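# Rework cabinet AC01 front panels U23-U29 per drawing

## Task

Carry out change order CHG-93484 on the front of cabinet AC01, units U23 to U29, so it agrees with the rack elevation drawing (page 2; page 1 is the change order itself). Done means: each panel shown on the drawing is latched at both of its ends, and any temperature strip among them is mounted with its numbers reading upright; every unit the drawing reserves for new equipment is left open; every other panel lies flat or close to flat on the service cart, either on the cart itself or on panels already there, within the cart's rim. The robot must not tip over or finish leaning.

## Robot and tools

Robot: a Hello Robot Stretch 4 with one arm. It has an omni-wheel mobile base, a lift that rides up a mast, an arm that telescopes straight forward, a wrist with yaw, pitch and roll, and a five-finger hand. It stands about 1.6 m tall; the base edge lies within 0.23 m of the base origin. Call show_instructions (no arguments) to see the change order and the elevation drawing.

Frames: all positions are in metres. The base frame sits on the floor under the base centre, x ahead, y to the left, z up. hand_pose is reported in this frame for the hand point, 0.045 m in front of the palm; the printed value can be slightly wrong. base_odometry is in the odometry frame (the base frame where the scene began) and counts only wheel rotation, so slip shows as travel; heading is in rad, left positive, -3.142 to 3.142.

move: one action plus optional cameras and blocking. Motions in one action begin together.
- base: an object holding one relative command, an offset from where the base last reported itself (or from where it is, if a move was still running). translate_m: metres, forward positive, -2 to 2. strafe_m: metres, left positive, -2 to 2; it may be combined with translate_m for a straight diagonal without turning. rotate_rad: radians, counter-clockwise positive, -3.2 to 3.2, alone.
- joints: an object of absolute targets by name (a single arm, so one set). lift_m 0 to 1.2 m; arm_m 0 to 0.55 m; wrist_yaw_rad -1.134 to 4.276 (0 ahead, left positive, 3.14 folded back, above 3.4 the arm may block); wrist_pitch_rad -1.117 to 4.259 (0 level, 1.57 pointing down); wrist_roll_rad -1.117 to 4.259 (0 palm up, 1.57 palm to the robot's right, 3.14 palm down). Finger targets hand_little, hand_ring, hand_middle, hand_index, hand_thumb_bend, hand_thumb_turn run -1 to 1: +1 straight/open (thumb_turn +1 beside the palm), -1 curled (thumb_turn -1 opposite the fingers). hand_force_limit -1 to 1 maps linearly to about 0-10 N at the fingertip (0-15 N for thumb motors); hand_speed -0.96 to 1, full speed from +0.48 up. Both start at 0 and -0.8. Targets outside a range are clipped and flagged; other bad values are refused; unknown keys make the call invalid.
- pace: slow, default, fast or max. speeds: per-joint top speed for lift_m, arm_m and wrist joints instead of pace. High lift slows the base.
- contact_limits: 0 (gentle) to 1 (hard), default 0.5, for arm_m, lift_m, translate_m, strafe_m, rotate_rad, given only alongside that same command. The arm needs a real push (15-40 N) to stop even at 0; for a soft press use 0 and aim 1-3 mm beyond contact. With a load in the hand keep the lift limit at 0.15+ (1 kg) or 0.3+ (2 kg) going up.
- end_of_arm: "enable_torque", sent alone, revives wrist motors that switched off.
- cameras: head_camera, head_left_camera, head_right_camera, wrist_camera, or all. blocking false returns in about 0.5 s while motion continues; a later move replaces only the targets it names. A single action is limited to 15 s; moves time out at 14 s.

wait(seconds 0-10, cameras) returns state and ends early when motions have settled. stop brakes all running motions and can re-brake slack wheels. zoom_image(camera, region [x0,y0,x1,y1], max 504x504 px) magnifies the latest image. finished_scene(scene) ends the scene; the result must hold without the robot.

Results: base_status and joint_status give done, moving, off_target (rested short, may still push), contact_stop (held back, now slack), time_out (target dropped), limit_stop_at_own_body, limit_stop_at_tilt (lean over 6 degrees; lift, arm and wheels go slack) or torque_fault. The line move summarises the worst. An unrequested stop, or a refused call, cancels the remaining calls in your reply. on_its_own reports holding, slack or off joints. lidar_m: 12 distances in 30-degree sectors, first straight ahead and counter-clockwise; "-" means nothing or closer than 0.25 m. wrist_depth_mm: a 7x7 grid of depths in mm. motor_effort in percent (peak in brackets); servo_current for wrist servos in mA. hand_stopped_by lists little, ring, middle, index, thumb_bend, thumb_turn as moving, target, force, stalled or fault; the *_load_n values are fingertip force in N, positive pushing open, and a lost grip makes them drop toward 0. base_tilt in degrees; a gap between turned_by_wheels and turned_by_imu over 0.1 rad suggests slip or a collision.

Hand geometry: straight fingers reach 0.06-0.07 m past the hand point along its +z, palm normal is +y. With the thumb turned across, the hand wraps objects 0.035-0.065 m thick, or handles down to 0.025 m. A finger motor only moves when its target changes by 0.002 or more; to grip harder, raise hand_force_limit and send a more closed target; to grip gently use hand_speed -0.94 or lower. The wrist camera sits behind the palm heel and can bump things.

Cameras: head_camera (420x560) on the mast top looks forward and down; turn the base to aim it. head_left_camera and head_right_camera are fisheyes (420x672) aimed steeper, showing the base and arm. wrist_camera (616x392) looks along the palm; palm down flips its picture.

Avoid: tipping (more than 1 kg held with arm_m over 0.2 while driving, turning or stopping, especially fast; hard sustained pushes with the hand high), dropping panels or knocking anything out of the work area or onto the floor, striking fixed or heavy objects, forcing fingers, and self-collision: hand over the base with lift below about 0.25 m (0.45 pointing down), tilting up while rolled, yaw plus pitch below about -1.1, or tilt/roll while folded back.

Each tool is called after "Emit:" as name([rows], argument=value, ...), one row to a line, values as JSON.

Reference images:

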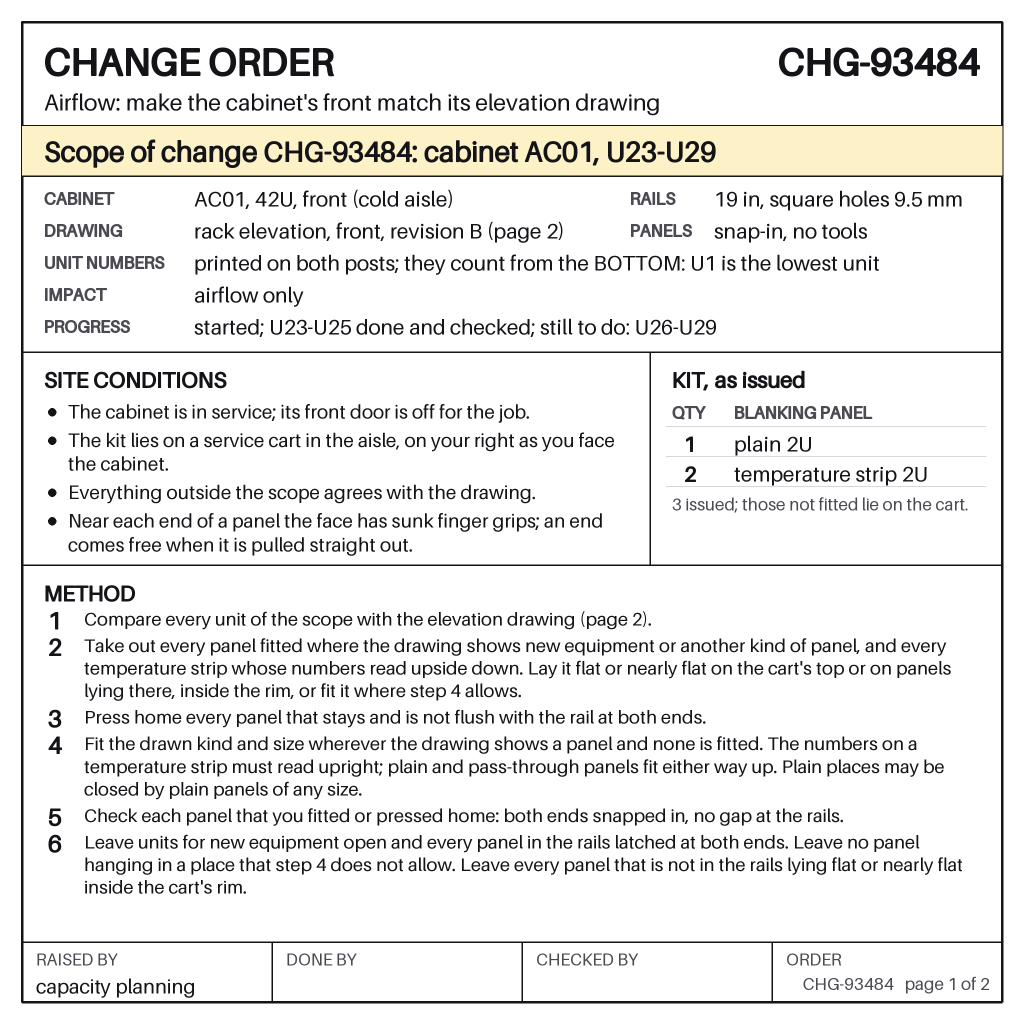

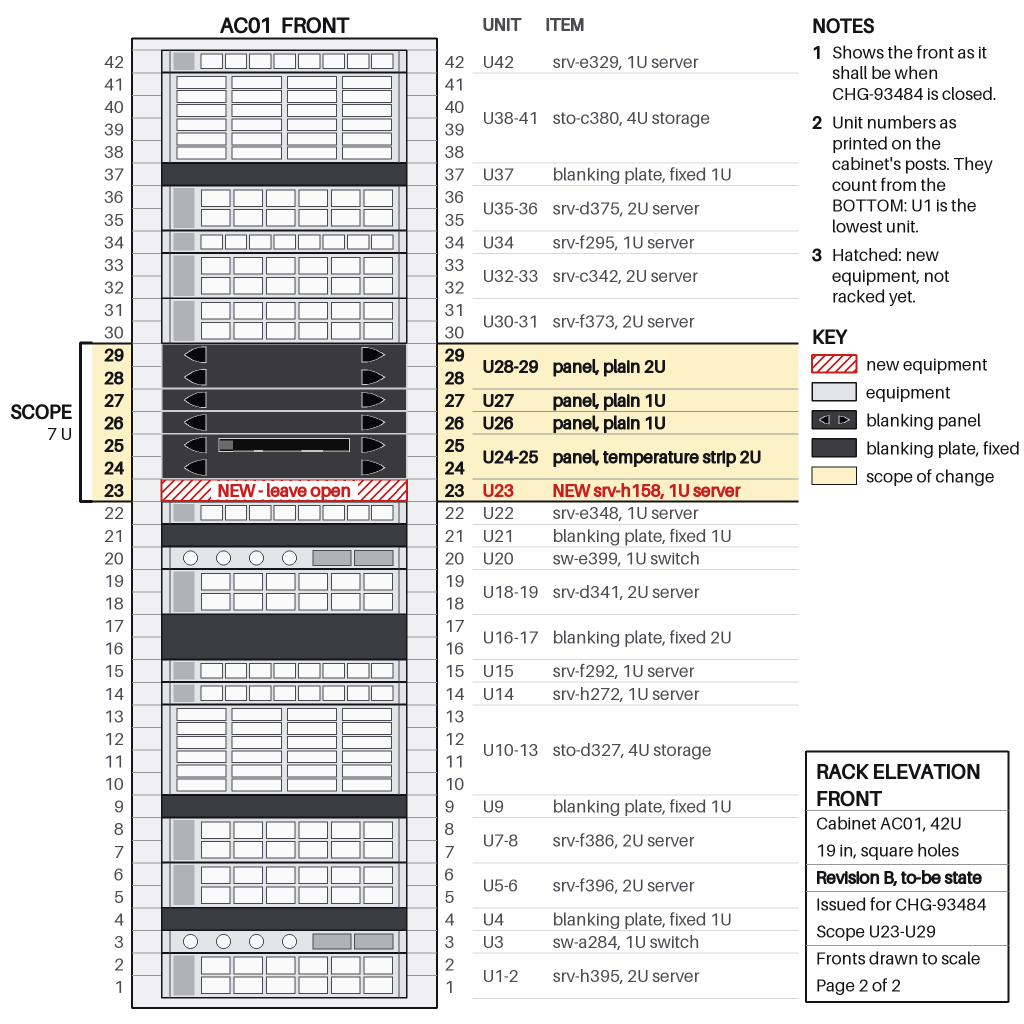

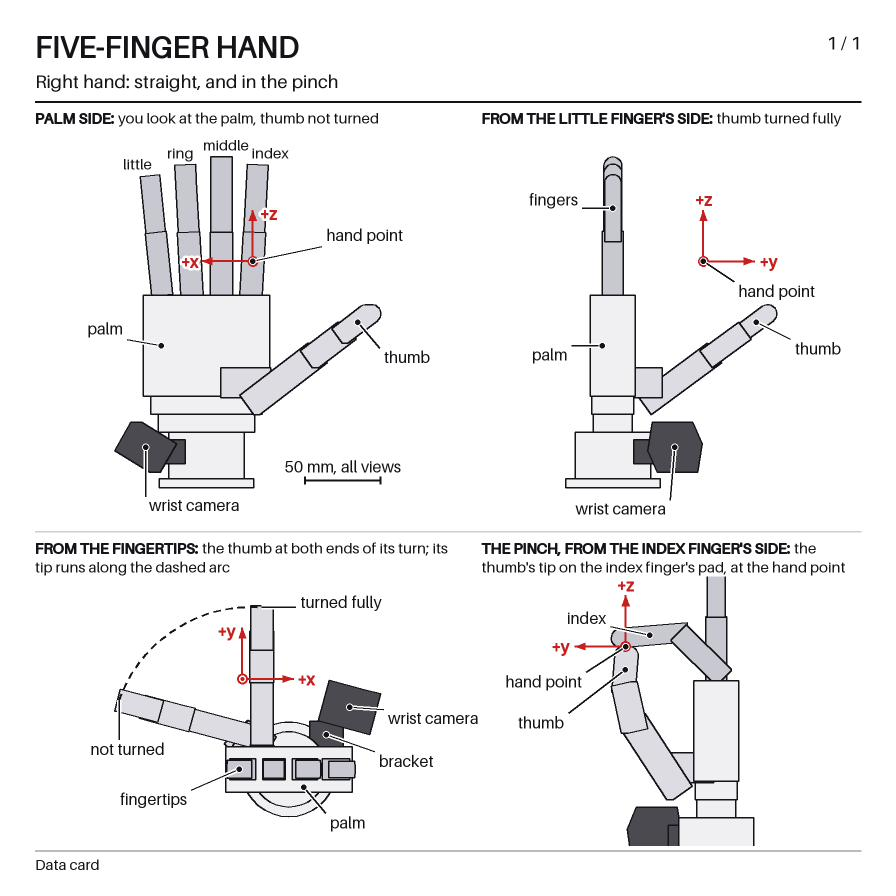

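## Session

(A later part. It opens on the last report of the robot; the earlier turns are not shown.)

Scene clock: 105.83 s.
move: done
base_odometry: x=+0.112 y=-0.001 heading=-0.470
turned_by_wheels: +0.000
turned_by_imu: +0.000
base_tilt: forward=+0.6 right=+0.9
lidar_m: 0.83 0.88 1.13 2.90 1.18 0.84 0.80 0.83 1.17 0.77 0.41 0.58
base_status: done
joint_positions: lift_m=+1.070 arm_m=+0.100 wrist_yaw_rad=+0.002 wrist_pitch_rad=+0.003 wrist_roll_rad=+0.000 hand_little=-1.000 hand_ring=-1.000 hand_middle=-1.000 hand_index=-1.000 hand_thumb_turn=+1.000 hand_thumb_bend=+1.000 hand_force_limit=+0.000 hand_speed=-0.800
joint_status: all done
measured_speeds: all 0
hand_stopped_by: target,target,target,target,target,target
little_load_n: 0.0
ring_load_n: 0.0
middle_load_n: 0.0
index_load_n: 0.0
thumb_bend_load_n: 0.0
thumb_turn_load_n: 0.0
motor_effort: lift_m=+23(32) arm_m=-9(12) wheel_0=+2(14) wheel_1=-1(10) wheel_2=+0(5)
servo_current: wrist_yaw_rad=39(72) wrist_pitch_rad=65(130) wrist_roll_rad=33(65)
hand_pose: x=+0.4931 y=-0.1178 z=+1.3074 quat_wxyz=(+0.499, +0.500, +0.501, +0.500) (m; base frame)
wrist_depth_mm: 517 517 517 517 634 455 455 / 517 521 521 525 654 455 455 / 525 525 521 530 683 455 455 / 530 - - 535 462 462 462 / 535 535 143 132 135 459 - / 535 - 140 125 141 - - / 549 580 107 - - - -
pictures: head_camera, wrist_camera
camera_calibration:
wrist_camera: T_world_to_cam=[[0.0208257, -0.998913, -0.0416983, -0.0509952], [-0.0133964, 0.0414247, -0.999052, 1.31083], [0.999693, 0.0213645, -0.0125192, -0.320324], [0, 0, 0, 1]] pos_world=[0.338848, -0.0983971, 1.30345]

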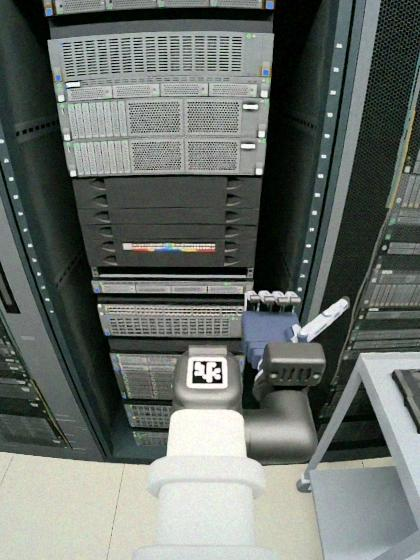

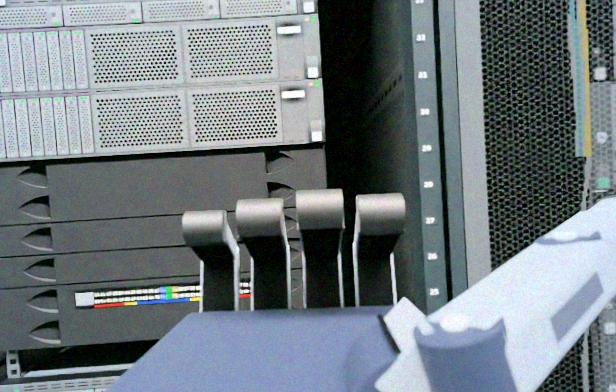

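Emit:
move(base={"strafe_m": 0.018}, joints={"arm_m": 0.4, "lift_m": 1.05}, cameras=["wrist_camera", "head_camera"])

Emit:
zoom_image(camera="head_camera", region=[140, 130, 340, 330])

Scene clock: 112.23 s.
move: done
base_odometry: x=+0.120 y=+0.016 heading=-0.470
turned_by_wheels: +0.000
turned_by_imu: +0.001
base_tilt: forward=+0.6 right=+0.9
lidar_m: 0.83 0.88 1.10 2.87 1.20 0.86 0.79 0.85 1.16 0.81 0.47 0.62
base_status: done
joint_positions: lift_m=+1.050 arm_m=+0.400 wrist_yaw_rad=+0.002 wrist_pitch_rad=+0.003 wrist_roll_rad=+0.000 hand_little=-1.000 hand_ring=-1.000 hand_middle=-1.000 hand_index=-1.000 hand_thumb_turn=+1.000 hand_thumb_bend=+1.000 hand_force_limit=+0.000 hand_speed=-0.800
joint_status: all done
measured_speeds: all 0
hand_stopped_by: target,target,target,target,target,target
little_load_n: 0.0
ring_load_n: 0.0
middle_load_n: 0.0
index_load_n: 0.0
thumb_bend_load_n: 0.0
thumb_turn_load_n: 0.0
motor_effort: lift_m=+14(21) arm_m=+8(12) wheel_0=-1(11) wheel_1=-1(7) wheel_2=+0(5)
servo_current: wrist_yaw_rad=26(52) wrist_pitch_rad=33(72) wrist_roll_rad=26(59)
hand_pose: x=+0.7923 y=-0.1179 z=+1.2881 quat_wxyz=(+0.499, +0.500, +0.501, +0.500) (m; base frame)
wrist_depth_mm: 225 224 222 221 224 399 282 / 233 231 231 229 229 407 285 / 233 232 231 230 229 415 287 / 235 234 232 231 117 418 294 / - - 130 132 134 436 - / 236 236 141 125 140 - - / 237 236 107 - - - -
pictures: head_camera, wrist_camera
camera_calibration:
wrist_camera: T_world_to_cam=[[0.020626, -0.998917, -0.0416975, -0.0579058], [-0.0133882, 0.0414267, -0.999052, 1.29555], [0.999698, 0.0211647, -0.0125192, -0.619696], [0, 0, 0, 1]] pos_world=[0.638048, -0.0983978, 1.28415]

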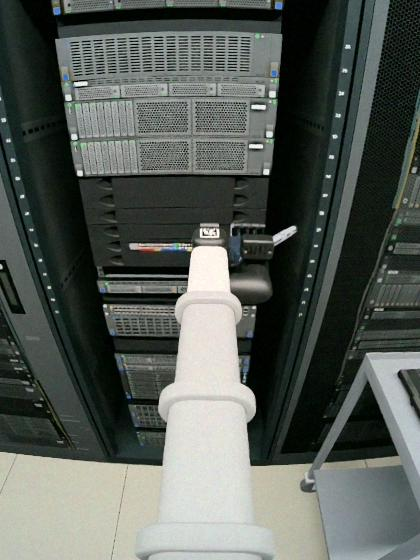

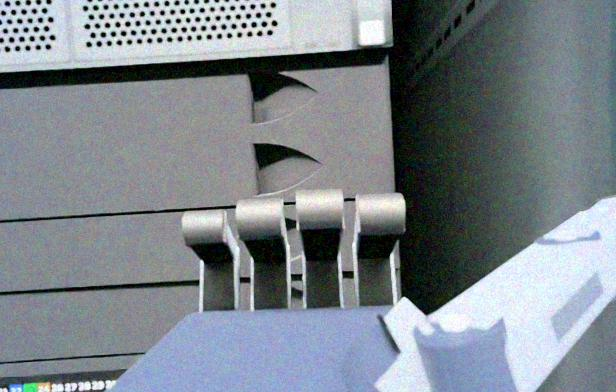

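Scaled by 2.520 from the camera's 420x560 image, which has a finer 1200x1600 frame.

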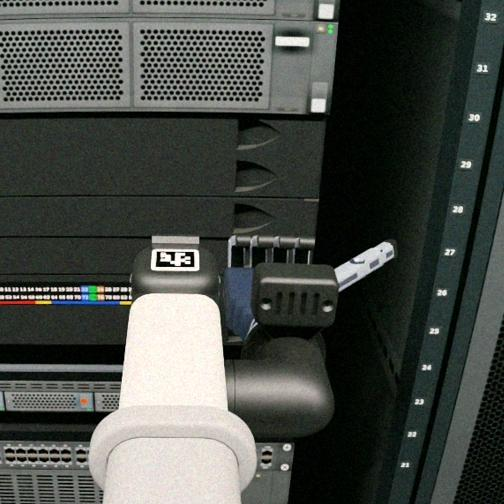

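Emit:
move(joints={"hand_thumb_turn": 0.2, "hand_speed": 0.0})

Emit:
move(joints={"arm_m": 0.455}, speeds={"arm_m": 0.05}, contact_limits={"arm_m": 0.0}, cameras=["wrist_camera"])

Scene clock: 117.27 s.
move: done
base_odometry: x=+0.120 y=+0.016 heading=-0.470
turned_by_wheels: +0.000
turned_by_imu: +0.000
base_tilt: forward=+0.6 right=+0.9
lidar_m: 0.83 0.89 1.10 2.86 1.17 0.86 0.77 0.85 1.18 0.81 0.46 0.60
base_status: not commanded
joint_positions: lift_m=+1.050 arm_m=+0.400 wrist_yaw_rad=+0.002 wrist_pitch_rad=+0.003 wrist_roll_rad=+0.000 hand_little=-1.000 hand_ring=-1.000 hand_middle=-1.000 hand_index=-1.000 hand_thumb_turn=+0.200 hand_thumb_bend=+1.000 hand_force_limit=+0.000 hand_speed=+0.000
joint_status: all done
measured_speeds: all 0
hand_stopped_by: target,target,target,target,target,target
little_load_n: 0.0
ring_load_n: 0.0
middle_load_n: 0.0
index_load_n: 0.0
thumb_bend_load_n: 0.0
thumb_turn_load_n: 0.0
motor_effort: lift_m=+14(14) arm_m=+8(9) wheel_0=-2(2) wheel_1=-1(1) wheel_2=+1(1)
servo_current: wrist_yaw_rad=39(46) wrist_pitch_rad=39(65) wrist_roll_rad=20(46)
hand_pose: x=+0.7923 y=-0.1179 z=+1.2881 quat_wxyz=(+0.499, +0.500, +0.501, +0.500) (m; base frame)
wrist_depth_mm: 224 224 223 220 224 399 282 / 232 230 230 229 229 402 271 / 233 231 231 230 230 445 - / 234 233 232 230 117 - - / - - 130 132 135 - - / 237 236 141 125 - - - / 237 236 107 - - - -
pictures: none

Scene clock: 118.77 s.
move: done
base_odometry: x=+0.120 y=+0.016 heading=-0.470
turned_by_wheels: +0.000
turned_by_imu: +0.000
base_tilt: forward=+0.6 right=+0.9
lidar_m: 0.83 0.88 1.13 2.87 1.20 0.87 0.80 0.85 1.18 0.82 0.48 0.60
base_status: not commanded
joint_positions: lift_m=+1.050 arm_m=+0.455 wrist_yaw_rad=+0.002 wrist_pitch_rad=+0.003 wrist_roll_rad=+0.000 hand_little=-1.000 hand_ring=-1.000 hand_middle=-1.000 hand_index=-1.000 hand_thumb_turn=+0.200 hand_thumb_bend=+1.000 hand_force_limit=+0.000 hand_speed=+0.000
joint_status: all done
measured_speeds: all 0
hand_stopped_by: target,target,target,target,target,target
little_load_n: 0.0
ring_load_n: 0.0
middle_load_n: 0.0
index_load_n: 0.0
thumb_bend_load_n: 0.0
thumb_turn_load_n: 0.5
motor_effort: lift_m=+14(14) arm_m=+9(11) wheel_0=-1(2) wheel_1=-1(1) wheel_2=+0(1)
servo_current: wrist_yaw_rad=39(46) wrist_pitch_rad=52(65) wrist_roll_rad=46(52)
contact_limits: arm_m 0
hand_pose: x=+0.8473 y=-0.1179 z=+1.2881 quat_wxyz=(+0.499, +0.500, +0.501, +0.500) (m; base frame)
wrist_depth_mm: 171 175 174 174 173 397 281 / 177 176 176 175 174 404 271 / 178 177 177 175 175 445 - / 179 178 177 176 114 - - / 177 176 144 132 135 - - / 178 177 141 125 - - - / 181 180 107 - - - -
pictures: wrist_camera
camera_calibration:
wrist_camera: T_world_to_cam=[[0.020626, -0.998917, -0.0416975, -0.0590402], [-0.0133882, 0.0414267, -0.999052, 1.29629], [0.999698, 0.0211647, -0.0125192, -0.674679], [0, 0, 0, 1]] pos_world=[0.693048, -0.0983978, 1.28415]

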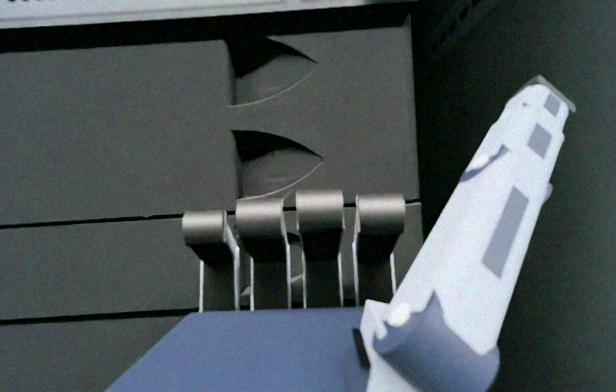

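Emit:
move(joints={"arm_m": 0.49}, speeds={"arm_m": 0.03}, contact_limits={"arm_m": 0.0}, cameras=["wrist_camera"])

Scene clock: 121.63 s.
move: contact_stop
base_odometry: x=+0.120 y=+0.016 heading=-0.470
turned_by_wheels: +0.000
turned_by_imu: +0.000
base_tilt: forward=+0.6 right=+1.0
lidar_m: 0.83 0.87 1.10 2.88 1.18 0.85 0.81 0.84 1.20 0.81 0.45 0.57
base_status: not commanded
joint_positions: lift_m=+1.050 arm_m=+0.479 wrist_yaw_rad=-0.002 wrist_pitch_rad=+0.003 wrist_roll_rad=+0.000 hand_little=-1.001 hand_ring=-1.000 hand_middle=-1.000 hand_index=-1.000 hand_thumb_turn=+0.200 hand_thumb_bend=+1.000 hand_force_limit=+0.000 hand_speed=+0.000
joint_status: arm_m contact_stop (moved +0.024 of +0.035)
measured_speeds: all 0
hand_stopped_by: target,target,target,target,target,target
little_load_n: -8.5
ring_load_n: -0.5
middle_load_n: -3.0
index_load_n: 0.0
thumb_bend_load_n: 0.0
thumb_turn_load_n: 0.0
on_its_own: arm_m is slack since a contact_stop (your +0.490 is given up)
motor_effort: lift_m=+14(14) arm_m=+0(15) wheel_0=+2(2) wheel_1=+1(1) wheel_2=-5(5)
servo_current: wrist_yaw_rad=39(52) wrist_pitch_rad=46(65) wrist_roll_rad=20(52)
contact_limits: arm_m 0
hand_pose: x=+0.8711 y=-0.1186 z=+1.2881 quat_wxyz=(+0.500, +0.501, +0.500, +0.499) (m; base frame)
wrist_depth_mm: 154 154 155 156 156 368 266 / 154 154 156 156 156 375 255 / 154 156 157 157 158 407 - / 155 156 157 157 117 - - / 156 157 143 132 135 - - / 157 158 141 134 - - - / 158 158 107 - - - -
pictures: wrist_camera
camera_calibration:
wrist_camera: T_world_to_cam=[[0.017328, -0.998981, -0.0416824, -0.0574066], [-0.0132509, 0.0414556, -0.999052, 1.29652], [0.999762, 0.0178639, -0.012519, -0.698934], [0, 0, 0, 1]] pos_world=[0.716943, -0.0986105, 1.28415]

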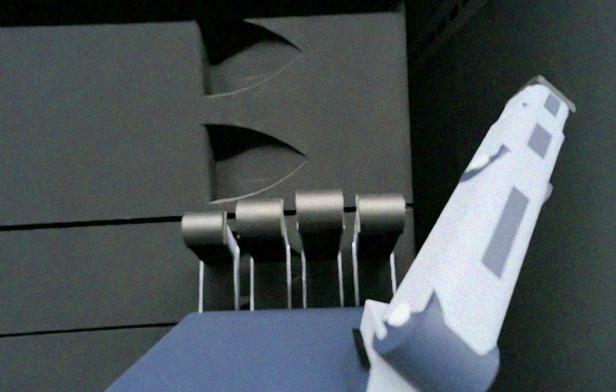

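Emit:
move(joints={"arm_m": 0.455, "wrist_yaw_rad": 0.08}, cameras=["wrist_camera", "head_camera"])

Emit:
zoom_image(camera="head_camera", region=[200, 150, 300, 260])

Scene clock: 127.33 s.
move: done
base_odometry: x=+0.120 y=+0.016 heading=-0.470
turned_by_wheels: +0.000
turned_by_imu: +0.000
base_tilt: forward=+0.6 right=+0.9
lidar_m: 0.84 0.88 1.12 2.87 1.20 0.85 0.82 0.85 1.17 0.83 0.44 0.61
base_status: not commanded
joint_positions: lift_m=+1.050 arm_m=+0.455 wrist_yaw_rad=+0.078 wrist_pitch_rad=+0.003 wrist_roll_rad=+0.000 hand_little=-1.000 hand_ring=-1.000 hand_middle=-1.000 hand_index=-1.000 hand_thumb_turn=+0.200 hand_thumb_bend=+1.000 hand_force_limit=+0.000 hand_speed=+0.000
joint_status: all done
measured_speeds: all 0
hand_stopped_by: target,target,target,target,target,target
little_load_n: 0.0
ring_load_n: 0.0
middle_load_n: 0.0
index_load_n: -0.5
thumb_bend_load_n: 0.0
thumb_turn_load_n: 0.5
motor_effort: lift_m=+14(15) arm_m=-9(10) wheel_0=-1(2) wheel_1=+0(1) wheel_2=+0(5)
servo_current: wrist_yaw_rad=39(85) wrist_pitch_rad=33(52) wrist_roll_rad=33(52)
hand_pose: x=+0.8564 y=-0.1006 z=+1.2881 quat_wxyz=(+0.479, +0.481, +0.520, +0.518) (m; base frame)
wrist_depth_mm: 171 173 171 169 167 415 309 / 178 175 173 171 167 421 293 / 179 176 174 172 168 - - / 180 177 174 173 168 - - / 181 178 144 133 135 - - / 181 178 140 125 - - - / 182 180 107 - - - -
pictures: head_camera, wrist_camera
camera_calibration:
wrist_camera: T_world_to_cam=[[0.0967921, -0.994431, -0.041689, -0.106813], [-0.0165094, 0.0402758, -0.999052, 1.29826], [0.995168, 0.0973887, -0.0125191, -0.672637], [0, 0, 0, 1]] pos_world=[0.701159, -0.0929996, 1.28415]

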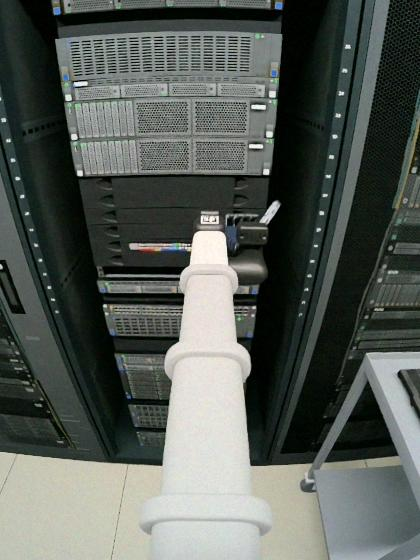

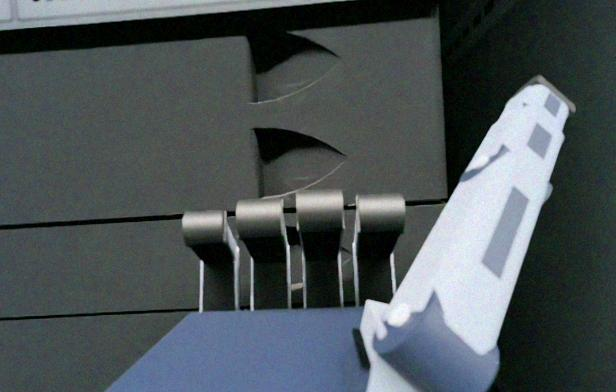

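Scaled by 4.582 from the camera's 420x560 image, which has a finer 1200x1600 frame.

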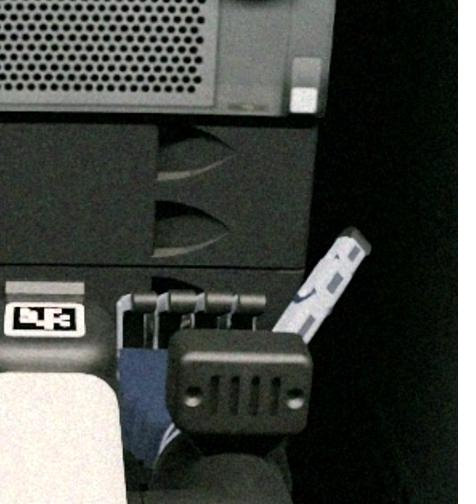

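Emit:
move(base={"strafe_m": -0.012})

Emit:
move(joints={"arm_m": 0.5}, speeds={"arm_m": 0.03}, contact_limits={"arm_m": 0.15}, cameras=["wrist_camera"])

Scene clock: 130.37 s.
move: done
base_odometry: x=+0.115 y=+0.005 heading=-0.470
turned_by_wheels: +0.000
turned_by_imu: +0.000
base_tilt: forward=+0.6 right=+0.9
lidar_m: 0.83 0.87 1.12 2.89 1.20 0.86 0.81 0.86 1.16 0.87 0.43 0.58
base_status: done
joint_positions: lift_m=+1.050 arm_m=+0.455 wrist_yaw_rad=+0.078 wrist_pitch_rad=+0.003 wrist_roll_rad=+0.000 hand_little=-1.000 hand_ring=-1.000 hand_middle=-1.000 hand_index=-1.000 hand_thumb_turn=+0.200 hand_thumb_bend=+1.000 hand_force_limit=+0.000 hand_speed=+0.000
joint_status: not commanded
measured_speeds: all 0
hand_stopped_by: target,target,target,target,target,target
little_load_n: 0.0
ring_load_n: 0.0
middle_load_n: 0.0
index_load_n: 0.0
thumb_bend_load_n: 0.0
thumb_turn_load_n: 0.5
motor_effort: lift_m=+14(14) arm_m=-9(9) wheel_0=+2(16) wheel_1=-2(10) wheel_2=+0(5)
servo_current: wrist_yaw_rad=26(46) wrist_pitch_rad=46(65) wrist_roll_rad=39(52)
hand_pose: x=+0.8564 y=-0.1006 z=+1.2881 quat_wxyz=(+0.479, +0.481, +0.520, +0.518) (m; base frame)
wrist_depth_mm: 172 173 170 167 164 442 301 / 178 175 172 169 165 421 289 / 179 176 173 169 166 462 - / 181 178 174 169 117 - - / 182 178 144 132 135 - - / 183 179 141 125 - - - / 183 180 107 - - - -
pictures: none

Scene clock: 131.37 s.
move: contact_stop
base_odometry: x=+0.114 y=+0.005 heading=-0.470
turned_by_wheels: +0.000
turned_by_imu: +0.002
base_tilt: forward=+0.5 right=+0.9
lidar_m: 0.84 0.88 1.10 2.90 1.14 0.85 0.79 0.86 1.17 0.84 0.44 0.59
base_status: not commanded
joint_positions: lift_m=+1.050 arm_m=+0.472 wrist_yaw_rad=+0.074 wrist_pitch_rad=+0.003 wrist_roll_rad=+0.000 hand_little=-1.000 hand_ring=-1.000 hand_middle=-1.000 hand_index=-1.001 hand_thumb_turn=+0.200 hand_thumb_bend=+1.000 hand_force_limit=+0.000 hand_speed=+0.000
joint_status: arm_m contact_stop (moved +0.017 of +0.045)
measured_speeds: all 0
hand_stopped_by: target,target,target,target,target,target
little_load_n: 0.0
ring_load_n: 0.0
middle_load_n: -1.5
index_load_n: -9.0
thumb_bend_load_n: 0.0
thumb_turn_load_n: 0.0
on_its_own: arm_m is slack since a contact_stop (your +0.500 is given up)
motor_effort: lift_m=+14(14) arm_m=+0(17) wheel_0=+4(4) wheel_1=+3(3) wheel_2=-6(7)
servo_current: wrist_yaw_rad=52(52) wrist_pitch_rad=46(72) wrist_roll_rad=46(52)
contact_limits: arm_m 0.15
hand_pose: x=+0.8728 y=-0.1015 z=+1.2881 quat_wxyz=(+0.480, +0.482, +0.519, +0.517) (m; base frame)
wrist_depth_mm: 161 160 158 156 154 397 293 / 162 160 159 156 154 402 278 / 163 161 160 158 156 436 - / 165 162 160 158 155 - - / 165 163 144 133 133 - - / 166 164 141 125 - - - / 167 165 107 - - - -
pictures: wrist_camera
camera_calibration:
wrist_camera: T_world_to_cam=[[0.092992, -0.994795, -0.0416645, -0.105943], [-0.0163529, 0.0403142, -0.999053, 1.29843], [0.995533, 0.0935852, -0.0125189, -0.689449], [0, 0, 0, 1]] pos_world=[0.717454, -0.0932147, 1.28415]

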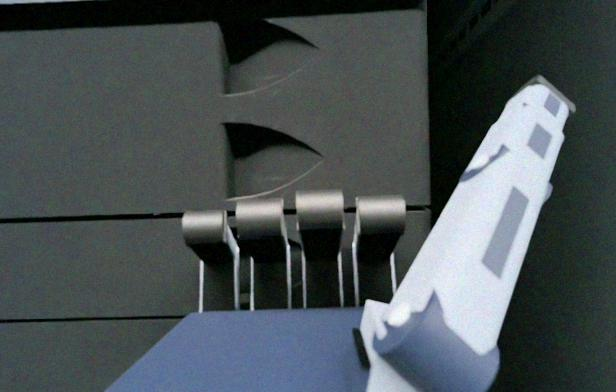

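Emit:
move(joints={"arm_m": 0.3})

Emit:
move(joints={"lift_m": 0.8, "arm_m": 0.35, "wrist_yaw_rad": 0.0, "wrist_pitch_rad": -0.4, "hand_thumb_turn": 1.0}, cameras=["wrist_camera", "head_camera"])

Emit:
zoom_image(camera="wrist_camera", region=[100, 0, 450, 250])

Emit:
zoom_image(camera="head_camera", region=[50, 150, 300, 290])

Emit:
zoom_image(camera="head_camera", region=[200, 160, 300, 280])

Scene clock: 136.27 s.
move: done
base_odometry: x=+0.115 y=+0.005 heading=-0.470
turned_by_wheels: +0.000
turned_by_imu: +0.001
base_tilt: forward=+0.6 right=+0.9
lidar_m: 0.83 0.90 1.10 2.90 1.18 0.88 0.81 0.88 1.17 0.82 0.46 0.63
base_status: not commanded
joint_positions: lift_m=+1.050 arm_m=+0.300 wrist_yaw_rad=+0.078 wrist_pitch_rad=+0.003 wrist_roll_rad=+0.000 hand_little=-1.000 hand_ring=-1.000 hand_middle=-1.000 hand_index=-1.000 hand_thumb_turn=+0.200 hand_thumb_bend=+1.000 hand_force_limit=+0.000 hand_speed=+0.000
joint_status: all done
measured_speeds: all 0
hand_stopped_by: target,target,target,target,target,target
little_load_n: 0.0
ring_load_n: 0.0
middle_load_n: 0.0
index_load_n: 0.0
thumb_bend_load_n: 0.0
thumb_turn_load_n: 0.0
motor_effort: lift_m=+15(15) arm_m=-9(12) wheel_0=+2(4) wheel_1=+2(3) wheel_2=-2(7)
servo_current: wrist_yaw_rad=46(46) wrist_pitch_rad=52(72) wrist_roll_rad=39(52)
hand_pose: x=+0.7015 y=-0.1006 z=+1.2881 quat_wxyz=(+0.479, +0.481, +0.520, +0.518) (m; base frame)
wrist_depth_mm: 330 325 320 315 691 427 245 / 332 327 322 319 707 433 238 / 342 334 330 325 668 484 - / 342 338 330 325 322 - - / 345 342 139 133 135 - - / 347 342 140 125 - - - / - - 107 - - - -
pictures: none

Scene clock: 138.37 s.
move: done
base_odometry: x=+0.115 y=+0.005 heading=-0.470
turned_by_wheels: +0.000
turned_by_imu: +0.000
base_tilt: forward=+0.6 right=+0.9
lidar_m: 0.84 0.89 1.12 2.90 1.21 0.85 0.81 0.86 1.16 0.82 0.45 0.59
base_status: not commanded
joint_positions: lift_m=+0.800 arm_m=+0.350 wrist_yaw_rad=+0.002 wrist_pitch_rad=-0.392 wrist_roll_rad=+0.000 hand_little=-1.000 hand_ring=-1.000 hand_middle=-1.000 hand_index=-1.000 hand_thumb_turn=+1.000 hand_thumb_bend=+1.000 hand_force_limit=+0.000 hand_speed=+0.000
joint_status: all done
measured_speeds: all 0
hand_stopped_by: target,target,target,target,target,target
little_load_n: 0.0
ring_load_n: 0.0
middle_load_n: 0.0
index_load_n: 0.0
thumb_bend_load_n: 0.0
thumb_turn_load_n: 0.0
motor_effort: lift_m=+14(20) arm_m=+9(11) wheel_0=+2(2) wheel_1=+1(2) wheel_2=-1(2)
servo_current: wrist_yaw_rad=33(52) wrist_pitch_rad=72(182) wrist_roll_rad=33(65)
hand_pose: x=+0.7024 y=-0.1179 z=+1.1188 quat_wxyz=(+0.587, +0.393, +0.393, +0.588) (m; base frame)
wrist_depth_mm: 404 402 397 394 741 317 286 / - 370 370 373 759 322 271 / 351 349 347 351 707 392 255 / 343 340 336 334 330 399 244 / - - 131 133 135 413 - / 788 1042 129 125 140 - - / 283 281 107 - - - -
pictures: head_camera, wrist_camera
camera_calibration:
wrist_camera: T_world_to_cam=[[0.0353485, -0.998888, -0.0311919, -0.0852031], [0.372099, 0.0421223, -0.927237, 0.774224], [0.92752, 0.0211699, 0.373174, -0.912741], [0, 0, 0, 1]] pos_world=[0.561509, -0.0983978, 1.05584]

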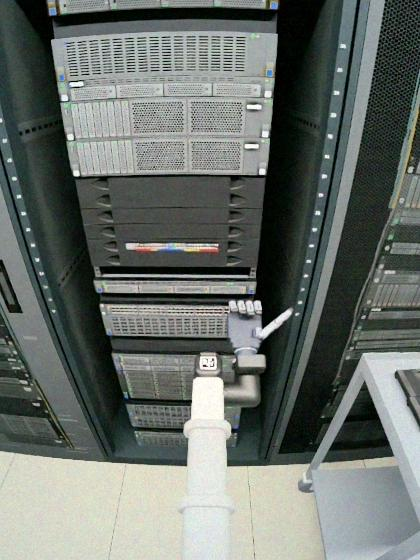

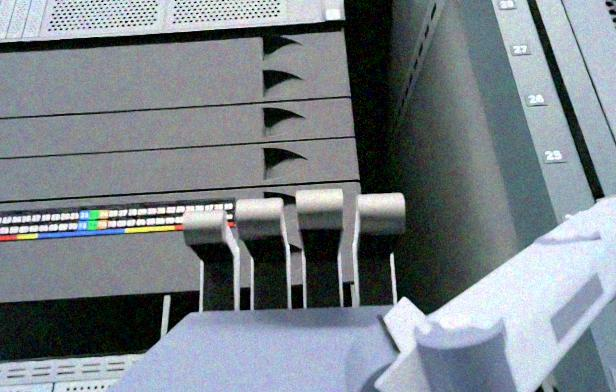

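Scaled by 1.440.

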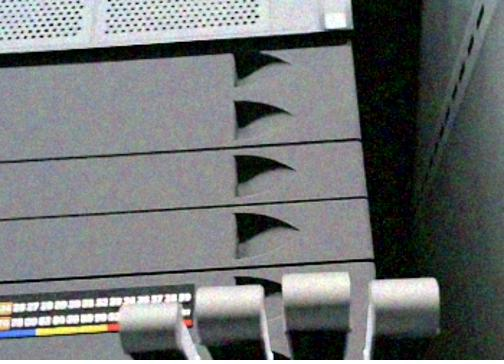

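Scaled by 2.016 from the camera's 420x560 image, which has a finer 1200x1600 frame.

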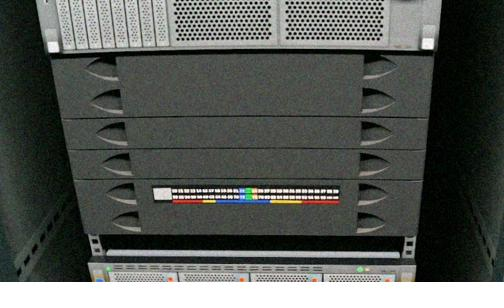

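Scaled by 4.200 from the camera's 420x560 image, which has a finer 1200x1600 frame.

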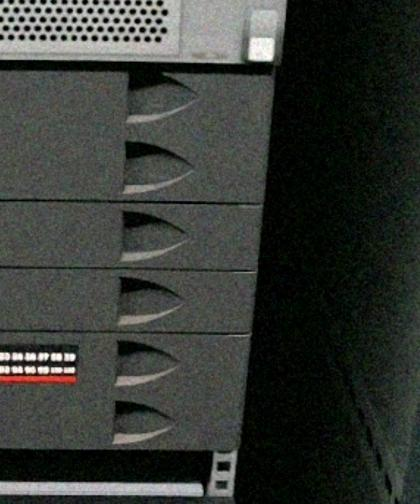

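Emit:
zoom_image(camera="head_camera", region=[60, 160, 160, 280])

Emit:
move(base={"strafe_m": 0.36}, joints={"lift_m": 0.85, "arm_m": 0.35, "wrist_yaw_rad": 0.3, "hand_little": 1, "hand_ring": 1, "hand_middle": 1, "hand_index": 1}, cameras=["wrist_camera", "head_camera", "head_right_camera"])

Emit:
zoom_image(camera="wrist_camera", region=[200, 0, 500, 290])

Emit:
zoom_image(camera="head_camera", region=[180, 160, 280, 280])

Emit:
zoom_image(camera="head_right_camera", region=[260, 300, 400, 440])

Scaled by 4.200 from the camera's 420x560 image, which has a finer 1200x1600 frame.

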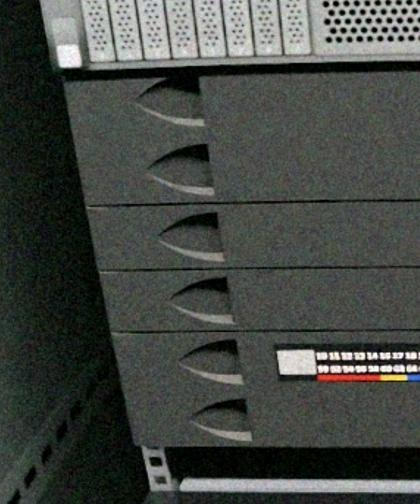

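Scene clock: 146.43 s.
move: done
base_odometry: x=+0.278 y=+0.326 heading=-0.470
turned_by_wheels: +0.000
turned_by_imu: +0.001
base_tilt: forward=+0.6 right=+0.9
lidar_m: 0.75 0.78 1.12 2.52 1.19 0.83 0.79 0.84 1.19 0.80 0.80 0.90
base_status: done
joint_positions: lift_m=+0.850 arm_m=+0.350 wrist_yaw_rad=+0.298 wrist_pitch_rad=-0.393 wrist_roll_rad=+0.000 hand_little=+1.000 hand_ring=+1.000 hand_middle=+1.000 hand_index=+1.000 hand_thumb_turn=+1.000 hand_thumb_bend=+1.000 hand_force_limit=+0.000 hand_speed=+0.000
joint_status: all done
measured_speeds: all 0
hand_stopped_by: target,target,target,target,target,target
little_load_n: 0.0
ring_load_n: 0.0
middle_load_n: 0.0
index_load_n: 0.0
thumb_bend_load_n: 0.0
thumb_turn_load_n: 0.0
motor_effort: lift_m=+23(28) arm_m=+8(11) wheel_0=-1(17) wheel_1=+0(10) wheel_2=+0(5)
servo_current: wrist_yaw_rad=39(91) wrist_pitch_rad=46(72) wrist_roll_rad=33(52)
hand_pose: x=+0.7288 y=-0.0597 z=+1.1682 quat_wxyz=(+0.494, +0.330, +0.447, +0.669) (m; base frame)
wrist_depth_mm: 397 353 500 715 340 307 290 / 364 327 469 668 325 298 279 / 336 304 442 699 307 277 262 / 310 283 418 627 291 268 253 / 290 267 402 597 276 259 - / 272 252 174 125 259 - - / 255 237 107 - - - -
pictures: head_camera, head_right_camera, wrist_camera
camera_calibration:
wrist_camera: T_world_to_cam=[[0.325204, -0.945132, -0.0311183, -0.234632], [0.344145, 0.148937, -0.927029, 0.834239], [0.880799, 0.290764, 0.373697, -0.907373], [0, 0, 0, 1]] pos_world=[0.588417, -0.0821757, 1.10514]

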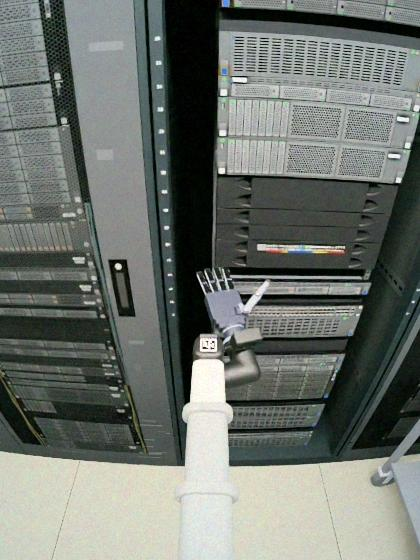

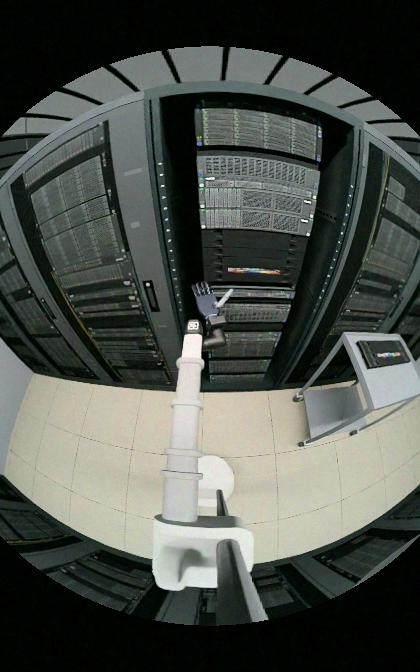

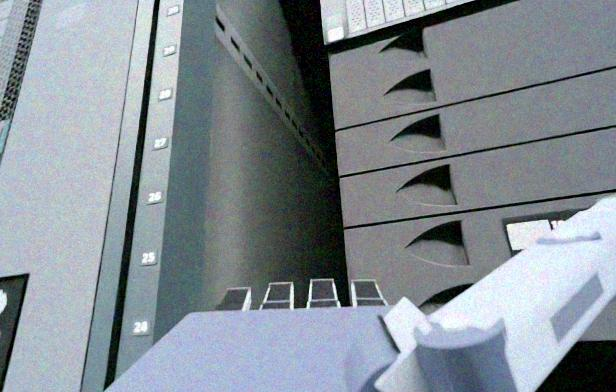

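Scaled by 1.680.

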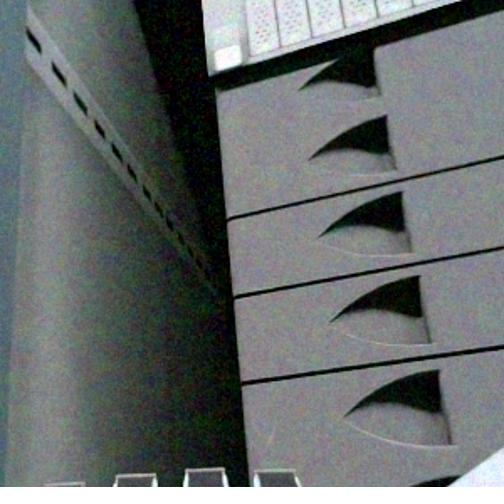

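Scaled by 4.200 from the camera's 420x560 image, which has a finer 1200x1600 frame.

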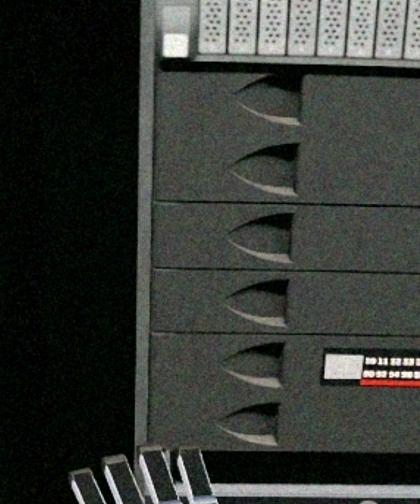

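Scaled by 3.600 from the camera's 420x672 image, which has a finer 600x960 frame.

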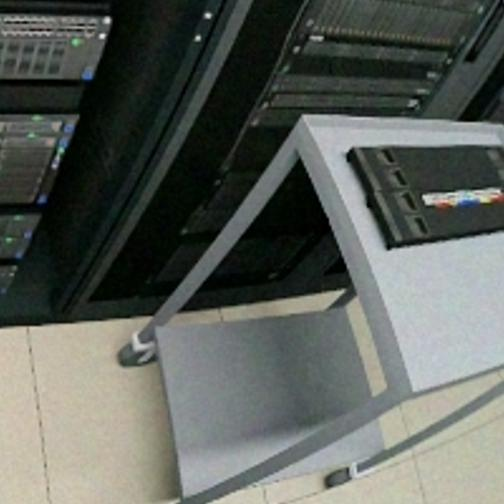

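Emit:
move(base={"strafe_m": -0.12}, joints={"lift_m": 1.0, "arm_m": 0.3, "wrist_yaw_rad": -0.65, "wrist_pitch_rad": 0.0}, cameras=["wrist_camera"])

Emit:
zoom_image(camera="wrist_camera", region=[0, 50, 250, 300])

Scene clock: 154.80 s.
move: done
base_odometry: x=+0.223 y=+0.219 heading=-0.470
turned_by_wheels: +0.000
turned_by_imu: +0.000
base_tilt: forward=+0.6 right=+0.9
lidar_m: 0.84 0.79 1.11 2.64 1.19 0.86 0.81 0.86 1.18 0.80 0.68 0.85
base_status: done
joint_positions: lift_m=+1.000 arm_m=+0.300 wrist_yaw_rad=-0.648 wrist_pitch_rad=+0.003 wrist_roll_rad=+0.000 hand_little=+1.000 hand_ring=+1.000 hand_middle=+1.000 hand_index=+1.000 hand_thumb_turn=+1.000 hand_thumb_bend=+1.000 hand_force_limit=+0.000 hand_speed=+0.000
joint_status: all done
measured_speeds: all 0
hand_stopped_by: target,target,target,target,target,target
little_load_n: 0.0
ring_load_n: 0.0
middle_load_n: 0.0
index_load_n: 0.0
thumb_bend_load_n: 0.0
thumb_turn_load_n: 0.0
motor_effort: lift_m=+23(32) arm_m=-8(11) wheel_0=+1(14) wheel_1=-1(10) wheel_2=+0(4)
servo_current: wrist_yaw_rad=46(111) wrist_pitch_rad=46(104) wrist_roll_rad=39(52)
hand_pose: x=+0.5767 y=-0.2280 z=+1.2374 quat_wxyz=(+0.632, +0.634, +0.315, +0.314) (m; base frame)
wrist_depth_mm: 329 370 430 603 512 654 917 / 334 368 442 609 512 661 904 / 332 362 445 621 512 647 904 / 340 375 442 627 517 654 866 / 334 375 442 634 521 627 - / - - 128 125 202 - - / 402 418 107 - - - -
pictures: wrist_camera
camera_calibration:
wrist_camera: T_world_to_cam=[[-0.58753, -0.80813, -0.0416484, 0.228537], [0.0144356, 0.0409931, -0.999055, 1.23045], [0.809074, -0.587576, -0.0124188, -0.431343], [0, 0, 0, 1]] pos_world=[0.465499, -0.119199, 1.23345]

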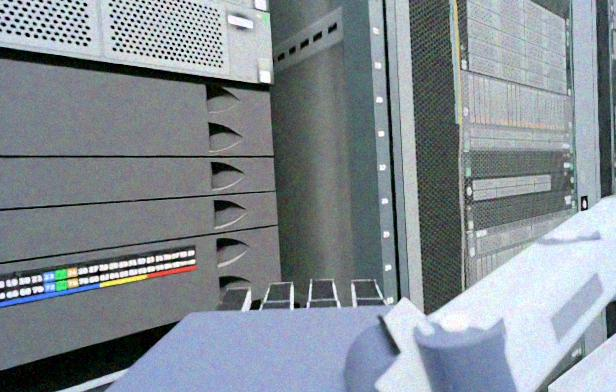

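Scaled by 2.016.

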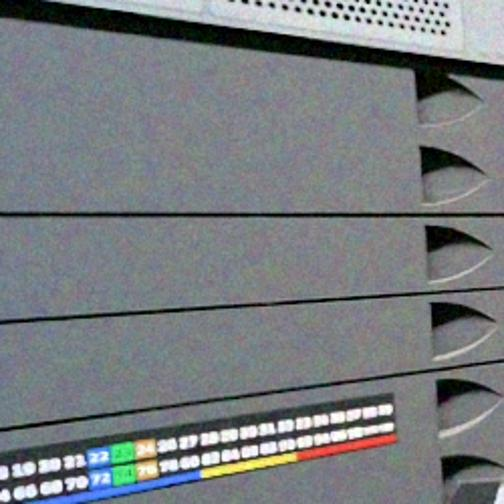

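Emit:
finished_scene(scene=1)

The scene is finished: the task was done.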